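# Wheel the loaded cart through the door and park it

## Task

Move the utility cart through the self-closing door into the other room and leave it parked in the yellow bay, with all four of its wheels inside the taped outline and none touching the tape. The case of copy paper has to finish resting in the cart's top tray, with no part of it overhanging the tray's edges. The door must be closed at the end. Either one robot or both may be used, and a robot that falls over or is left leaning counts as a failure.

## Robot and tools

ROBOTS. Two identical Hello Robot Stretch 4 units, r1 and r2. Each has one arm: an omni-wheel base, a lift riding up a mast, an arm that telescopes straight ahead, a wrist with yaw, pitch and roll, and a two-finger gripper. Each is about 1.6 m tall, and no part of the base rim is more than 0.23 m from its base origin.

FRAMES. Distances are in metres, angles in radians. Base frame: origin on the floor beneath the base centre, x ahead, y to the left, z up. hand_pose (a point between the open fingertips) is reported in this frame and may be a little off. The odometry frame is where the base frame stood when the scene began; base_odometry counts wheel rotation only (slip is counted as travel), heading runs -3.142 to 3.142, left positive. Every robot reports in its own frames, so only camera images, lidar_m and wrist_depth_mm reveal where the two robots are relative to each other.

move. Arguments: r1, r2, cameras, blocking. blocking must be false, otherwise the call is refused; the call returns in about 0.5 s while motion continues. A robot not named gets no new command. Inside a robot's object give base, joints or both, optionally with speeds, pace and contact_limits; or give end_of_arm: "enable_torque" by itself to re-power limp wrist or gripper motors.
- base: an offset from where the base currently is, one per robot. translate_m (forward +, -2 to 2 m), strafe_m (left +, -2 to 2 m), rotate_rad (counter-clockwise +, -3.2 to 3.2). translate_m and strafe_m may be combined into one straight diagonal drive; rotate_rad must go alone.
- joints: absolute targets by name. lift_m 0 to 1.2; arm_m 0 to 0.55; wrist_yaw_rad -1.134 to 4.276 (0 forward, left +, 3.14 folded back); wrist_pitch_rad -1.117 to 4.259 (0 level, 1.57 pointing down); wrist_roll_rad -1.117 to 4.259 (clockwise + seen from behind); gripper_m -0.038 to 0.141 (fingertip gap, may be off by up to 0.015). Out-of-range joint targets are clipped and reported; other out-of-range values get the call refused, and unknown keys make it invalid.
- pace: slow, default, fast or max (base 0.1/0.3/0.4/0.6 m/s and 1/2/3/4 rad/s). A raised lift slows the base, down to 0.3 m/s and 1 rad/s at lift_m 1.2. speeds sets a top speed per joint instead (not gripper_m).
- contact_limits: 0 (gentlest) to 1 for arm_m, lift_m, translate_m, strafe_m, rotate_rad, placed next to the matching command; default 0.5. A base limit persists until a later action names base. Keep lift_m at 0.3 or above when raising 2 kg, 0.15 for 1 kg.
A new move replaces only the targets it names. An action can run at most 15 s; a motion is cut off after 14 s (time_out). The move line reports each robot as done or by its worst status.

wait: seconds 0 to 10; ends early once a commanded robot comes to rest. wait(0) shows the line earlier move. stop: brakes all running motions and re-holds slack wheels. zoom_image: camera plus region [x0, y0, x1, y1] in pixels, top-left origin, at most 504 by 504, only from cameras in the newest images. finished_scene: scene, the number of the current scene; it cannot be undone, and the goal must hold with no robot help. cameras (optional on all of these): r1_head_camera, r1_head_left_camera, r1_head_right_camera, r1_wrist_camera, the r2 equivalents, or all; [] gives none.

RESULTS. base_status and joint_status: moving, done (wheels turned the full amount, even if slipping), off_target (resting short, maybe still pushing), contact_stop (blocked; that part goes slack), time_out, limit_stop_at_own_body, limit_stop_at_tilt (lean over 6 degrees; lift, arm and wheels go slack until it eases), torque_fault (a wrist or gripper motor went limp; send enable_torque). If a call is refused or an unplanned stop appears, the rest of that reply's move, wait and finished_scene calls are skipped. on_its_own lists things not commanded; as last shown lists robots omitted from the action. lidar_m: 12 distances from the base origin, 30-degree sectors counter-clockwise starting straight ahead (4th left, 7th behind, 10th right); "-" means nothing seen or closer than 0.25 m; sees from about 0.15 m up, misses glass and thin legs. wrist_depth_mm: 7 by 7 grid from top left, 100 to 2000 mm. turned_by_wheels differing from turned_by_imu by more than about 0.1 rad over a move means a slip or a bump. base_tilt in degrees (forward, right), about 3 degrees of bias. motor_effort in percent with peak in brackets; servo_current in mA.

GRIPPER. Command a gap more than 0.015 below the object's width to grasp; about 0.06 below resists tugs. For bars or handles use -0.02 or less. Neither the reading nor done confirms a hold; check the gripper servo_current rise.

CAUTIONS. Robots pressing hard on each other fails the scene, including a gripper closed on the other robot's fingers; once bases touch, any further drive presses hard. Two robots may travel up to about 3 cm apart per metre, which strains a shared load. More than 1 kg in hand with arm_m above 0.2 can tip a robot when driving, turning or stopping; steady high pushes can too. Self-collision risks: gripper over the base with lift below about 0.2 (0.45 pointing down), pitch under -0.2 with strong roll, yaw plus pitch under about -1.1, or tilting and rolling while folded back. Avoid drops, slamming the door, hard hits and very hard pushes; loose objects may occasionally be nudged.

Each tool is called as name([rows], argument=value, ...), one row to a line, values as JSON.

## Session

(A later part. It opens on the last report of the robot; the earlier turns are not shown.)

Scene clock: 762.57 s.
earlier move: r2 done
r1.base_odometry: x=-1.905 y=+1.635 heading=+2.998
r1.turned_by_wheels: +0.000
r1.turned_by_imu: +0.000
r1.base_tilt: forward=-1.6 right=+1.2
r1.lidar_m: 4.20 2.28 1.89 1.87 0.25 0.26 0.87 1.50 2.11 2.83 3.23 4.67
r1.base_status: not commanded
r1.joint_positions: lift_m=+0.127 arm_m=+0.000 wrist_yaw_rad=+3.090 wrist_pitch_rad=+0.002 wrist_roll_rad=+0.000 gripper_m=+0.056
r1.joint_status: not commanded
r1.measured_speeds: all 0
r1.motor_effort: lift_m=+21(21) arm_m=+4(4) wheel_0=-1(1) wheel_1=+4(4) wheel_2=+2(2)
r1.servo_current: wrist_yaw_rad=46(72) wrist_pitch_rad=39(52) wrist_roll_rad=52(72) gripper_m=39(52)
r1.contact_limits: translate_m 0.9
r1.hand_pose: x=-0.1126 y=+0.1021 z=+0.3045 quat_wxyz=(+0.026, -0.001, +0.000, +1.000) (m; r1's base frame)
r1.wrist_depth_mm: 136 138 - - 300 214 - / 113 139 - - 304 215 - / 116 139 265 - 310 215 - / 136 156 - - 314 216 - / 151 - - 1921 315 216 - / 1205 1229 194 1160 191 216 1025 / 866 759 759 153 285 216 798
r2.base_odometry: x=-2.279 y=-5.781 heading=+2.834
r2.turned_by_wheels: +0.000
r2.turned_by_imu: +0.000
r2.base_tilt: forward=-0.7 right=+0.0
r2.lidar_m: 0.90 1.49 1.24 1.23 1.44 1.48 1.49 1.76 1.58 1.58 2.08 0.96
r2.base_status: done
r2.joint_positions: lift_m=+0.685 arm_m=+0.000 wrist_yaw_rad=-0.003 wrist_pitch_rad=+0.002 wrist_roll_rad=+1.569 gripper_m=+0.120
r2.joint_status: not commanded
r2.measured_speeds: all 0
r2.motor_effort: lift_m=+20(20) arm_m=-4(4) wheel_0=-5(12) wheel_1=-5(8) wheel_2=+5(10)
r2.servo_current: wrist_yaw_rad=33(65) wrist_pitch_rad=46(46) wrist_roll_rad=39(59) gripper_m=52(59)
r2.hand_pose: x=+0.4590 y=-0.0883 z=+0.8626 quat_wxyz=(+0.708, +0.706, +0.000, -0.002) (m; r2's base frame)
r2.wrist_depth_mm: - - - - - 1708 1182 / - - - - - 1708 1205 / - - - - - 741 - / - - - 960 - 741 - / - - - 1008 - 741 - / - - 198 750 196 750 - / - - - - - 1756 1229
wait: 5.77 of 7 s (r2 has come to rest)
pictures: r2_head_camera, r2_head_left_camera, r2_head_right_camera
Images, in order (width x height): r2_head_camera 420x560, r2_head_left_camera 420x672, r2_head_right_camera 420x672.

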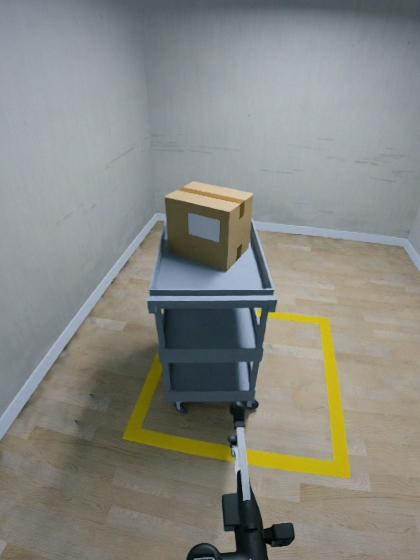

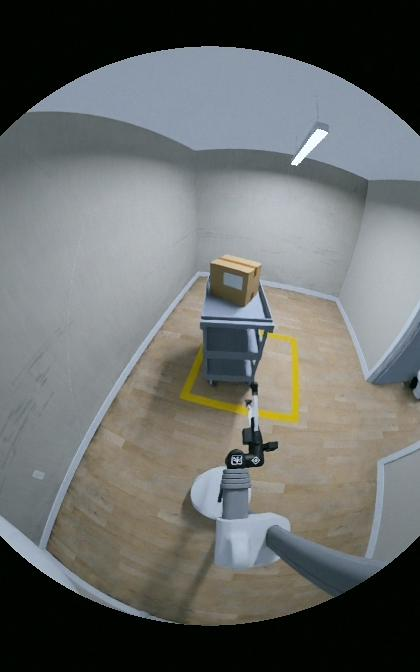

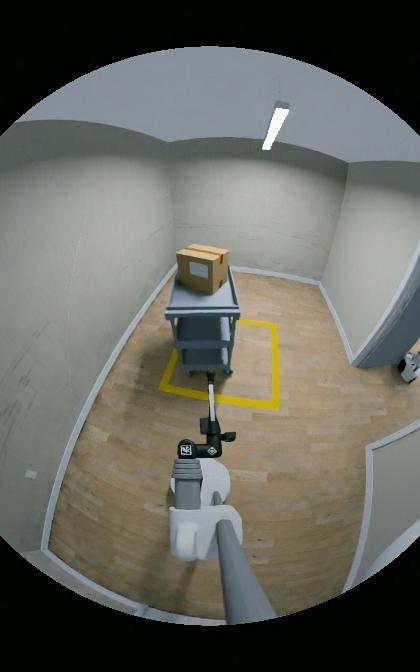

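move(blocking=false, cameras=[], r2={"base":{"strafe_m":-0.9}}, r1={"base":{"translate_m":0.9}})

wait(seconds=6, cameras=[])

wait(seconds=2, cameras=[])

move(blocking=false, cameras=[], r2={"base":{"rotate_rad":0.8},"joints":{"wrist_yaw_rad":3.0}})

wait(seconds=3, cameras=["r2_head_camera","r2_head_right_camera","r2_head_left_camera","r1_head_left_camera"])

Scene clock: 776.93 s.
move: r1 moving; r2 moving
r1.base_odometry: x=-1.936 y=+1.640 heading=+2.998
r1.turned_by_wheels: +0.000
r1.turned_by_imu: +0.000
r1.base_tilt: forward=-1.6 right=+1.3
r1.lidar_m: 4.21 2.26 1.90 1.88 0.25 0.25 0.81 1.52 2.18 2.84 3.21 4.65
r1.base_status: translate_m moving
r1.joint_positions: lift_m=+0.127 arm_m=+0.000 wrist_yaw_rad=+3.090 wrist_pitch_rad=+0.002 wrist_roll_rad=+0.000 gripper_m=+0.056
r1.joint_status: not commanded
r1.measured_speeds: translate_m=+0.118 strafe_m=+0.007 rotate_rad=-0.007 lift_m=+0.000 arm_m=+0.000 wrist_yaw_rad=+0.000 wrist_pitch_rad=+0.000 wrist_roll_rad=+0.000
r1.motor_effort: lift_m=+21(21) arm_m=+4(4) wheel_0=+0(6) wheel_1=+9(14) wheel_2=-8(8)
r1.servo_current: wrist_yaw_rad=46(72) wrist_pitch_rad=46(46) wrist_roll_rad=65(65) gripper_m=39(46)
r1.hand_pose: x=-0.1126 y=+0.1021 z=+0.3045 quat_wxyz=(+0.026, -0.001, +0.000, +1.000) (m; r1's base frame)
r1.wrist_depth_mm: 136 138 - - 249 - - / 112 139 - - 252 - - / 115 139 257 - 257 - - / 136 155 - - 260 - - / 1397 - - 1983 262 - - / 1229 1182 194 1205 191 1042 1025 / 866 759 750 153 245 723 788
r2.base_odometry: x=-2.268 y=-5.747 heading=+2.834
r2.turned_by_wheels: +0.000
r2.turned_by_imu: +0.000
r2.base_tilt: forward=-0.7 right=+0.1
r2.lidar_m: 0.86 1.48 1.25 1.26 1.44 1.47 1.50 1.74 1.54 1.55 2.05 0.94
r2.base_status: strafe_m moving
r2.joint_positions: lift_m=+0.685 arm_m=+0.000 wrist_yaw_rad=-0.003 wrist_pitch_rad=+0.002 wrist_roll_rad=+1.569 gripper_m=+0.120
r2.joint_status: not commanded
r2.measured_speeds: translate_m=-0.001 strafe_m=-0.141 rotate_rad=+0.004 lift_m=+0.000 arm_m=+0.000 wrist_yaw_rad=+0.000 wrist_pitch_rad=+0.000 wrist_roll_rad=+0.000
r2.motor_effort: lift_m=+20(20) arm_m=-4(4) wheel_0=+10(11) wheel_1=-10(12) wheel_2=+0(5)
r2.servo_current: wrist_yaw_rad=39(52) wrist_pitch_rad=46(46) wrist_roll_rad=33(59) gripper_m=46(52)
r2.hand_pose: x=+0.4590 y=-0.0882 z=+0.8626 quat_wxyz=(+0.708, +0.706, +0.000, -0.002) (m; r2's base frame)
r2.wrist_depth_mm: - - - - - 1756 1182 / - - - - - 1756 1160 / - - - - - 1430 1229 / - - - 946 - 732 - / - - - 1008 - 741 - / - - 198 741 200 741 - / - - - - - 1661 1182
pictures: none
No camera images: "cameras" was empty.

Scene clock: 780.77 s.
earlier move: r1 moving; r2 done
r1.base_odometry: x=-2.796 y=+1.764 heading=+2.998
r1.turned_by_wheels: +0.000
r1.turned_by_imu: +0.001
r1.base_tilt: forward=-1.6 right=+1.3
r1.lidar_m: 3.78 2.08 1.70 1.68 1.93 1.99 1.83 1.79 3.04 3.03 3.40 3.80
r1.base_status: translate_m moving
r1.joint_positions: lift_m=+0.127 arm_m=+0.000 wrist_yaw_rad=+3.090 wrist_pitch_rad=+0.002 wrist_roll_rad=+0.000 gripper_m=+0.056
r1.joint_status: not commanded
r1.measured_speeds: all 0
r1.motor_effort: lift_m=+21(21) arm_m=+3(4) wheel_0=+4(8) wheel_1=+1(14) wheel_2=-1(10)
r1.servo_current: wrist_yaw_rad=46(72) wrist_pitch_rad=39(52) wrist_roll_rad=52(72) gripper_m=39(52)
r1.hand_pose: x=-0.1126 y=+0.1021 z=+0.3045 quat_wxyz=(+0.026, -0.001, +0.000, +1.000) (m; r1's base frame)
r1.wrist_depth_mm: 136 138 - - - - - / 112 138 - - - - - / 114 139 252 - - - - / 137 154 279 - - - - / - 1756 1921 - - 1808 1708 / 1229 1205 194 1182 188 1138 1118 / 866 759 750 798 778 759 809
r2.base_odometry: x=-2.007 y=-4.924 heading=+2.834
r2.turned_by_wheels: +0.000
r2.turned_by_imu: +0.000
r2.base_tilt: forward=-0.7 right=+0.1
r2.lidar_m: 3.00 1.08 1.31 2.10 2.00 1.73 1.52 0.85 0.69 0.69 1.22 1.35
r2.base_status: done
r2.joint_positions: lift_m=+0.685 arm_m=+0.000 wrist_yaw_rad=-0.003 wrist_pitch_rad=+0.002 wrist_roll_rad=+1.569 gripper_m=+0.120
r2.joint_status: not commanded
r2.measured_speeds: all 0
r2.motor_effort: lift_m=+20(20) arm_m=-4(4) wheel_0=+3(14) wheel_1=-3(12) wheel_2=+0(5)
r2.servo_current: wrist_yaw_rad=46(59) wrist_pitch_rad=46(52) wrist_roll_rad=52(65) gripper_m=46(59)
r2.hand_pose: x=+0.4591 y=-0.0882 z=+0.8626 quat_wxyz=(+0.708, +0.706, +0.000, -0.001) (m; r2's base frame)
r2.wrist_depth_mm: - - - - - 1756 1160 / - - - - - 1708 1160 / - - - - - 1708 1205 / - - - - - 1708 1205 / - - - - - 1618 1205 / - - 198 - 213 1537 1205 / - - - - - 1756 1182
wait: 3.83 of 6 s (r2 has come to rest)
pictures: none
No camera images: "cameras" was empty.

Scene clock: 780.93 s.
earlier move: r1 done
r1.base_odometry: x=-2.796 y=+1.764 heading=+2.998
r1.turned_by_wheels: +0.000
r1.turned_by_imu: +0.000
r1.base_tilt: forward=-1.6 right=+1.3
r1.lidar_m: 3.78 2.06 1.71 1.69 1.94 2.00 1.84 1.80 3.02 3.04 3.40 3.80
r1.base_status: done
r1.joint_positions: lift_m=+0.127 arm_m=+0.000 wrist_yaw_rad=+3.090 wrist_pitch_rad=+0.002 wrist_roll_rad=+0.000 gripper_m=+0.056
r1.joint_status: not commanded
r1.measured_speeds: all 0
r1.motor_effort: lift_m=+21(21) arm_m=+4(4) wheel_0=+3(8) wheel_1=+2(14) wheel_2=+0(10)
r1.servo_current: wrist_yaw_rad=46(72) wrist_pitch_rad=46(52) wrist_roll_rad=59(72) gripper_m=39(52)
r1.hand_pose: x=-0.1126 y=+0.1021 z=+0.3045 quat_wxyz=(+0.026, -0.001, +0.000, +1.000) (m; r1's base frame)
r1.wrist_depth_mm: 136 138 - - - - - / 111 139 - - - - - / 114 139 262 - - - - / 137 154 - - - - - / - 1708 1921 - - 1808 1708 / 1229 1205 193 1205 187 1160 1118 / 866 750 759 798 778 759 809
r2.base_odometry: x=-2.007 y=-4.924 heading=+2.834
r2.turned_by_wheels: +0.000
r2.turned_by_imu: +0.000
r2.base_tilt: forward=-0.6 right=+0.0
r2.lidar_m: 3.03 1.11 1.31 2.10 2.03 1.72 1.51 0.83 0.70 0.69 1.18 1.37
r2.base_status: done
r2.joint_positions: lift_m=+0.685 arm_m=+0.000 wrist_yaw_rad=-0.003 wrist_pitch_rad=+0.002 wrist_roll_rad=+1.569 gripper_m=+0.120
r2.joint_status: not commanded
r2.measured_speeds: all 0
r2.motor_effort: lift_m=+20(20) arm_m=-3(4) wheel_0=+3(14) wheel_1=-3(12) wheel_2=+0(5)
r2.servo_current: wrist_yaw_rad=46(59) wrist_pitch_rad=39(52) wrist_roll_rad=46(65) gripper_m=52(59)
r2.hand_pose: x=+0.4591 y=-0.0882 z=+0.8626 quat_wxyz=(+0.708, +0.706, +0.000, -0.001) (m; r2's base frame)
r2.wrist_depth_mm: - - - - - 1708 1160 / - - - - - 1708 1182 / - - - - - 1708 1205 / - - - - - 1756 1205 / - - - - - 1661 1229 / - - 198 - 214 1537 1205 / - - - - - 1756 1205
wait: 0.17 of 2 s (r1 has come to rest)
pictures: none
No camera images: "cameras" was empty.

Scene clock: 781.43 s.
move: r2 moving
r1: as last shown
r1.lidar_m: 3.77 2.03 1.70 1.70 1.92 2.01 1.95 2.02 3.06 3.02 3.42 3.78
r1.motor_effort: lift_m=+21(21) arm_m=+4(4) wheel_0=+4(4) wheel_1=+1(2) wheel_2=+0(0)
r1.servo_current: wrist_yaw_rad=46(59) wrist_pitch_rad=39(46) wrist_roll_rad=52(72) gripper_m=39(46)
r1.wrist_depth_mm: 136 138 - - - - - / 112 138 - - - - - / 115 139 259 - - - - / 136 154 - - - - - / - - - - - 1863 1708 / 1229 1205 193 1205 187 1160 1118 / 878 750 750 798 788 768 809
r2.base_odometry: x=-2.007 y=-4.924 heading=+3.086
r2.turned_by_wheels: +0.251
r2.turned_by_imu: +0.244
r2.base_tilt: forward=-0.6 right=+0.1
r2.lidar_m: 1.24 1.11 2.10 2.17 1.81 1.72 1.08 0.76 0.68 1.04 1.20 2.43
r2.base_status: rotate_rad moving
r2.joint_positions: lift_m=+0.685 arm_m=+0.000 wrist_yaw_rad=+0.561 wrist_pitch_rad=+0.002 wrist_roll_rad=+1.569 gripper_m=+0.120
r2.joint_status: wrist_yaw_rad moving
r2.measured_speeds: translate_m=-0.002 strafe_m=+0.001 rotate_rad=+0.972 lift_m=+0.000 arm_m=+0.000 wrist_yaw_rad=+1.731 wrist_pitch_rad=+0.000 wrist_roll_rad=+0.000
r2.motor_effort: lift_m=+20(20) arm_m=-3(4) wheel_0=-7(9) wheel_1=-9(10) wheel_2=-10(12)
r2.servo_current: wrist_yaw_rad=124(150) wrist_pitch_rad=33(46) wrist_roll_rad=52(59) gripper_m=46(59)
r2.hand_pose: x=+0.4616 y=+0.0794 z=+0.8626 quat_wxyz=(+0.680, +0.679, +0.196, +0.195) (m; r2's base frame)
r2.wrist_depth_mm: - - - - - 1661 1182 / - - - - - 1464 1182 / - - - 1182 1366 1499 1098 / - - - 1281 - 946 1008 / - - - - - 1921 1160 / - - 196 - 195 1537 1229 / - - - - - 1708 1182
pictures: none
No camera images: "cameras" was empty.

Scene clock: 783.27 s.
earlier move: r2 done
r1.base_odometry: x=-2.796 y=+1.764 heading=+2.998
r1.turned_by_wheels: +0.000
r1.turned_by_imu: +0.000
r1.base_tilt: forward=-1.6 right=+1.2
r1.lidar_m: 3.76 2.04 1.70 1.70 1.93 1.99 1.96 2.16 3.04 3.03 3.40 3.77
r1.base_status: not commanded
r1.joint_positions: lift_m=+0.127 arm_m=+0.000 wrist_yaw_rad=+3.090 wrist_pitch_rad=+0.002 wrist_roll_rad=+0.000 gripper_m=+0.056
r1.joint_status: not commanded
r1.measured_speeds: all 0
r1.motor_effort: lift_m=+21(21) arm_m=+4(4) wheel_0=+3(4) wheel_1=+2(2) wheel_2=+0(0)
r1.servo_current: wrist_yaw_rad=52(72) wrist_pitch_rad=52(52) wrist_roll_rad=46(72) gripper_m=46(52)
r1.hand_pose: x=-0.1126 y=+0.1021 z=+0.3045 quat_wxyz=(+0.026, -0.001, +0.000, +1.000) (m; r1's base frame)
r1.wrist_depth_mm: 136 138 - - - - - / 112 139 - - - - - / 114 139 260 - - - - / 136 154 - - - - - / - - - - - 1863 1708 / 1229 1229 193 1182 187 1138 1118 / 866 759 768 788 788 768 798
r2.base_odometry: x=-2.007 y=-4.924 heading=-2.650
r2.turned_by_wheels: +0.548
r2.turned_by_imu: +0.534
r2.base_tilt: forward=-0.6 right=+0.1
r2.lidar_m: 1.08 2.10 2.17 1.80 1.72 1.06 0.74 0.67 0.91 1.15 2.64 1.21
r2.base_status: done
r2.joint_positions: lift_m=+0.685 arm_m=+0.000 wrist_yaw_rad=+2.997 wrist_pitch_rad=+0.002 wrist_roll_rad=+1.569 gripper_m=+0.120
r2.joint_status: all done
r2.measured_speeds: all 0
r2.motor_effort: lift_m=+20(20) arm_m=-3(4) wheel_0=-4(9) wheel_1=-2(10) wheel_2=-3(12)
r2.servo_current: wrist_yaw_rad=46(150) wrist_pitch_rad=33(52) wrist_roll_rad=52(59) gripper_m=59(59)
r2.hand_pose: x=-0.1019 y=+0.1280 z=+0.8626 quat_wxyz=(+0.052, +0.050, +0.705, +0.706) (m; r2's base frame)
r2.wrist_depth_mm: - - - - - 1499 1182 / - - - - - 1464 1205 / - - - - - - 1205 / - - - - - - 1098 / - - - - - - - / - 186 191 - 186 - - / - - 276 - - - -
wait: 1.83 of 3 s (r2 has come to rest)
pictures: r1_head_left_camera, r2_head_camera, r2_head_left_camera, r2_head_right_camera
Images, in order (width x height): r1_head_left_camera 420x672, r2_head_camera 420x560, r2_head_left_camera 420x672, r2_head_right_camera 420x672.

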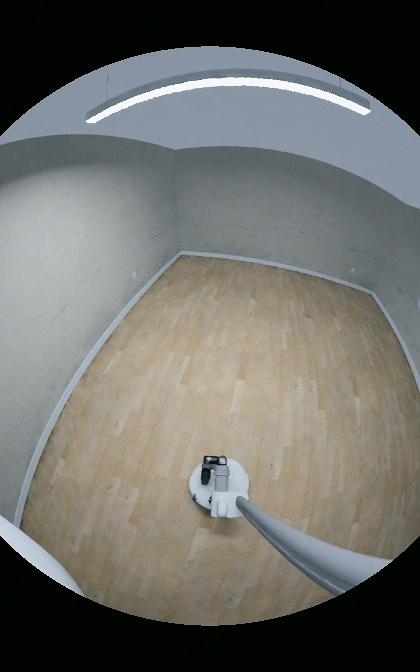

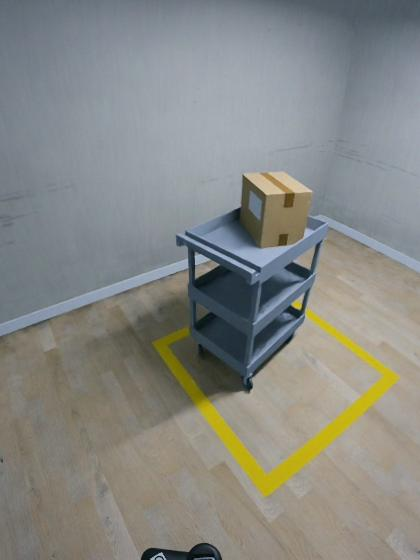

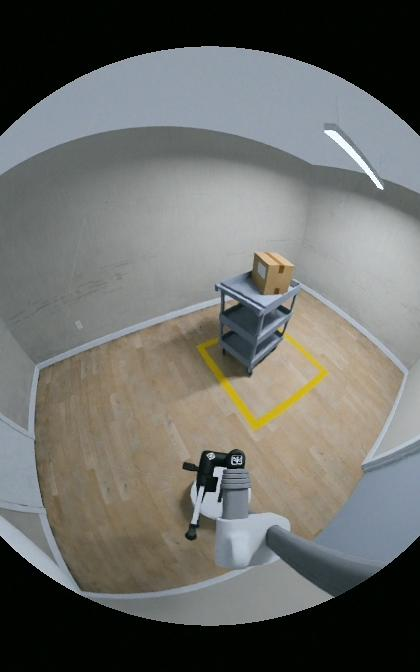

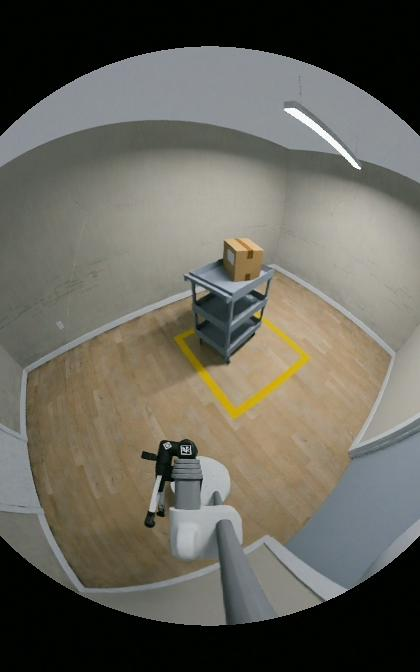

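zoom_image(camera="r2_head_camera", region=[140, 260, 410, 500])

move(blocking=false, cameras=[], r1={"base":{"rotate_rad":2.8}}, r2={"base":{"rotate_rad":-1.0}})

wait(seconds=2, cameras=[])

wait(seconds=2, cameras=["r1_head_camera","r2_head_camera","r2_head_right_camera"])

Scaled by 1.867 from the camera's 420x560 image, which has a finer 1200x1600 frame.

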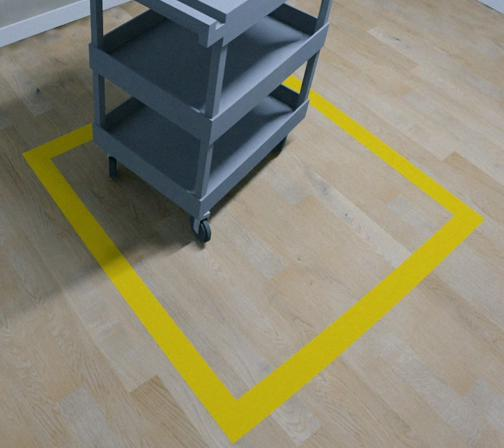

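Scene clock: 788.80 s.
move: r1 moving; r2 moving
r1.base_odometry: x=-2.796 y=+1.764 heading=-3.033
r1.turned_by_wheels: +0.252
r1.turned_by_imu: +0.252
r1.base_tilt: forward=-1.6 right=+1.3
r1.lidar_m: 2.62 1.81 1.71 1.73 2.11 1.99 2.05 2.72 3.00 3.11 4.03 3.78
r1.base_status: rotate_rad moving
r1.joint_positions: lift_m=+0.127 arm_m=+0.000 wrist_yaw_rad=+3.090 wrist_pitch_rad=+0.002 wrist_roll_rad=+0.000 gripper_m=+0.056
r1.joint_status: not commanded
r1.measured_speeds: translate_m=-0.002 strafe_m=+0.000 rotate_rad=+0.974 lift_m=+0.000 arm_m=+0.000 wrist_yaw_rad=+0.000 wrist_pitch_rad=+0.000 wrist_roll_rad=+0.000
r1.motor_effort: lift_m=+21(21) arm_m=+3(4) wheel_0=-6(9) wheel_1=-8(8) wheel_2=-7(7)
r1.servo_current: wrist_yaw_rad=52(72) wrist_pitch_rad=39(46) wrist_roll_rad=52(65) gripper_m=46(46)
r1.hand_pose: x=-0.1126 y=+0.1021 z=+0.3045 quat_wxyz=(+0.026, -0.001, +0.000, +1.000) (m; r1's base frame)
r1.wrist_depth_mm: 136 138 - - - - - / 112 138 - - - - - / 114 139 262 - - - - / 136 153 - - - - - / - - - - - 1808 1661 / 1229 1205 191 1182 187 1138 1098 / 866 759 759 788 798 768 809
r2.base_odometry: x=-2.007 y=-4.924 heading=-2.901
r2.turned_by_wheels: -0.251
r2.turned_by_imu: -0.243
r2.base_tilt: forward=-0.7 right=+0.1
r2.lidar_m: 1.11 1.36 2.09 1.98 1.72 1.46 0.83 0.69 0.68 0.92 1.42 3.03
r2.base_status: rotate_rad moving
r2.joint_positions: lift_m=+0.685 arm_m=+0.000 wrist_yaw_rad=+2.997 wrist_pitch_rad=+0.002 wrist_roll_rad=+1.569 gripper_m=+0.120
r2.joint_status: not commanded
r2.measured_speeds: translate_m=+0.001 strafe_m=+0.001 rotate_rad=-0.974 lift_m=+0.000 arm_m=+0.000 wrist_yaw_rad=+0.000 wrist_pitch_rad=+0.000 wrist_roll_rad=+0.000
r2.motor_effort: lift_m=+20(20) arm_m=-4(4) wheel_0=+7(9) wheel_1=+9(9) wheel_2=+11(11)
r2.servo_current: wrist_yaw_rad=46(52) wrist_pitch_rad=39(46) wrist_roll_rad=39(52) gripper_m=52(59)
r2.hand_pose: x=-0.1019 y=+0.1280 z=+0.8626 quat_wxyz=(+0.052, +0.050, +0.705, +0.706) (m; r2's base frame)
r2.wrist_depth_mm: - - - - - 1537 1205 / - - - - - 1576 1182 / - - - - - 1576 1205 / - - - - - - 1205 / - - - - - - 1160 / - 186 190 - 186 - - / - - 276 - - - -
pictures: none
No camera images: "cameras" was empty.

Scene clock: 790.00 s.
earlier move: r1 moving; r2 done
r1.base_odometry: x=-2.796 y=+1.764 heading=-0.971
r1.turned_by_wheels: +2.063
r1.turned_by_imu: +2.073
r1.base_tilt: forward=-1.6 right=+1.3
r1.lidar_m: 2.16 1.99 2.03 2.57 3.00 3.05 3.88 3.80 2.78 1.85 1.69 1.73
r1.base_status: rotate_rad moving
r1.joint_positions: lift_m=+0.127 arm_m=+0.000 wrist_yaw_rad=+3.090 wrist_pitch_rad=+0.002 wrist_roll_rad=+0.000 gripper_m=+0.056
r1.joint_status: not commanded
r1.measured_speeds: translate_m=+0.000 strafe_m=+0.001 rotate_rad=+1.427 lift_m=+0.000 arm_m=+0.000 wrist_yaw_rad=+0.000 wrist_pitch_rad=+0.000 wrist_roll_rad=+0.000
r1.motor_effort: lift_m=+21(21) arm_m=+2(4) wheel_0=-4(10) wheel_1=-1(9) wheel_2=-2(9)
r1.servo_current: wrist_yaw_rad=39(72) wrist_pitch_rad=52(52) wrist_roll_rad=46(65) gripper_m=39(46)
r1.hand_pose: x=-0.1126 y=+0.1021 z=+0.3045 quat_wxyz=(+0.026, -0.001, +0.000, +1.000) (m; r1's base frame)
r1.wrist_depth_mm: 136 139 - - - - - / 114 139 - - - - - / 118 140 282 - - - - / 137 161 - - - - - / - - - - - - - / 1229 1205 194 1205 187 1138 1098 / 866 768 750 788 788 768 809
r2.base_odometry: x=-2.007 y=-4.924 heading=+2.634
r2.turned_by_wheels: -0.748
r2.turned_by_imu: -0.729
r2.base_tilt: forward=-0.7 right=+0.0
r2.lidar_m: 2.99 1.10 1.10 2.08 2.19 1.77 1.72 0.97 0.72 0.69 0.80 1.16
r2.base_status: done
r2.joint_positions: lift_m=+0.685 arm_m=+0.000 wrist_yaw_rad=+2.997 wrist_pitch_rad=+0.002 wrist_roll_rad=+1.569 gripper_m=+0.120
r2.joint_status: not commanded
r2.measured_speeds: all 0
r2.motor_effort: lift_m=+20(20) arm_m=-3(4) wheel_0=+4(11) wheel_1=+2(10) wheel_2=+4(12)
r2.servo_current: wrist_yaw_rad=46(65) wrist_pitch_rad=39(52) wrist_roll_rad=46(59) gripper_m=52(59)
r2.hand_pose: x=-0.1019 y=+0.1280 z=+0.8626 quat_wxyz=(+0.052, +0.050, +0.705, +0.706) (m; r2's base frame)
r2.wrist_depth_mm: - - - - - 1708 1182 / 1863 - - - - 1708 1182 / 1808 - - - - 1708 1182 / 1808 - - - - 1708 1205 / - - - - - 1661 1229 / - 186 190 - 186 1576 1205 / - - 276 - - - 1229
wait: 1.20 of 2 s (r2 has come to rest)
pictures: none
No camera images: "cameras" was empty.

Scene clock: 791.00 s.
earlier move: r1 done
r1.base_odometry: x=-2.796 y=+1.764 heading=-0.485
r1.turned_by_wheels: +0.485
r1.turned_by_imu: +0.489
r1.base_tilt: forward=-1.6 right=+1.2
r1.lidar_m: 1.99 2.03 2.49 3.00 3.02 3.75 3.82 2.94 1.88 1.69 1.70 2.13
r1.base_status: done
r1.joint_positions: lift_m=+0.127 arm_m=+0.000 wrist_yaw_rad=+3.090 wrist_pitch_rad=+0.002 wrist_roll_rad=+0.000 gripper_m=+0.056
r1.joint_status: not commanded
r1.measured_speeds: all 0
r1.motor_effort: lift_m=+21(21) arm_m=-4(4) wheel_0=-1(10) wheel_1=-1(9) wheel_2=-1(9)
r1.servo_current: wrist_yaw_rad=26(72) wrist_pitch_rad=46(52) wrist_roll_rad=52(72) gripper_m=33(46)
r1.hand_pose: x=-0.1126 y=+0.1021 z=+0.3045 quat_wxyz=(+0.026, -0.001, +0.000, +1.000) (m; r1's base frame)
r1.wrist_depth_mm: 137 139 - - - - - / 114 140 - - - - - / 117 140 279 - - - - / 137 161 - - - - - / - - - - - - - / 1205 1229 193 1205 187 1138 1118 / 878 750 750 798 778 778 798
r2.base_odometry: x=-2.007 y=-4.924 heading=+2.634
r2.turned_by_wheels: +0.000
r2.turned_by_imu: +0.000
r2.base_tilt: forward=-0.7 right=+0.1
r2.lidar_m: 3.00 1.09 1.10 2.10 2.21 1.77 1.71 0.97 0.70 0.68 0.83 1.20
r2.base_status: done
r2.joint_positions: lift_m=+0.685 arm_m=+0.000 wrist_yaw_rad=+2.997 wrist_pitch_rad=+0.002 wrist_roll_rad=+1.569 gripper_m=+0.120
r2.joint_status: not commanded
r2.measured_speeds: all 0
r2.motor_effort: lift_m=+20(20) arm_m=-4(4) wheel_0=+3(11) wheel_1=+2(10) wheel_2=+4(12)
r2.servo_current: wrist_yaw_rad=39(65) wrist_pitch_rad=39(52) wrist_roll_rad=52(59) gripper_m=52(59)
r2.hand_pose: x=-0.1019 y=+0.1280 z=+0.8626 quat_wxyz=(+0.052, +0.050, +0.705, +0.706) (m; r2's base frame)
r2.wrist_depth_mm: - - - - - 1708 1182 / 1921 - - - - 1708 1182 / 1863 - - - - 1708 1205 / 1863 - - - - 1756 1205 / - - - - - 1618 1229 / - 186 190 - 186 1537 1205 / - - 274 - - - 1229
wait: 1.00 of 2 s (r1 has come to rest)
pictures: r1_head_camera, r2_head_camera, r2_head_right_camera
Images, in order (width x height): r1_head_camera 420x560, r2_head_camera 420x560, r2_head_right_camera 420x672.

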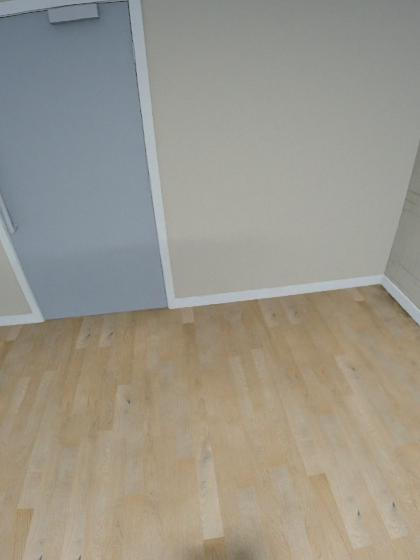

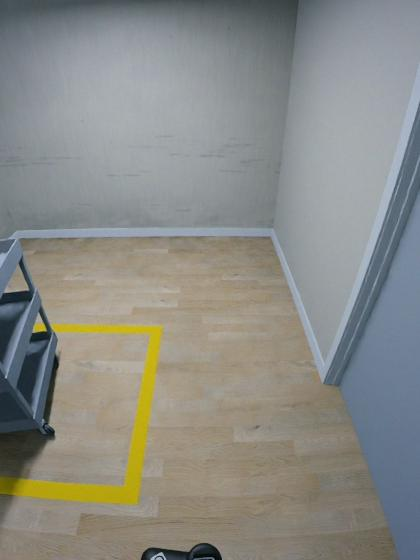

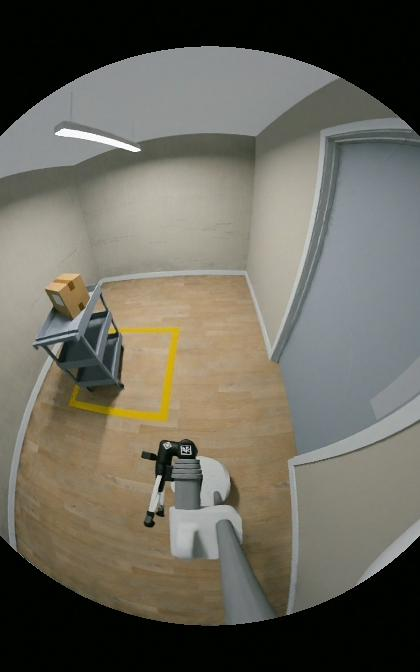

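zoom_image(camera="r2_head_right_camera", region=[20, 260, 190, 430])

move(blocking=false, cameras=[], r2={"base":{"translate_m":1.3}})

wait(seconds=6, cameras=[])

move(blocking=false, cameras=[], r2={"base":{"rotate_rad":1.5}})

wait(seconds=3, cameras=["r2_head_camera","r2_head_left_camera"])

Scaled by 2.965 from the camera's 420x672 image, which has a finer 600x960 frame.

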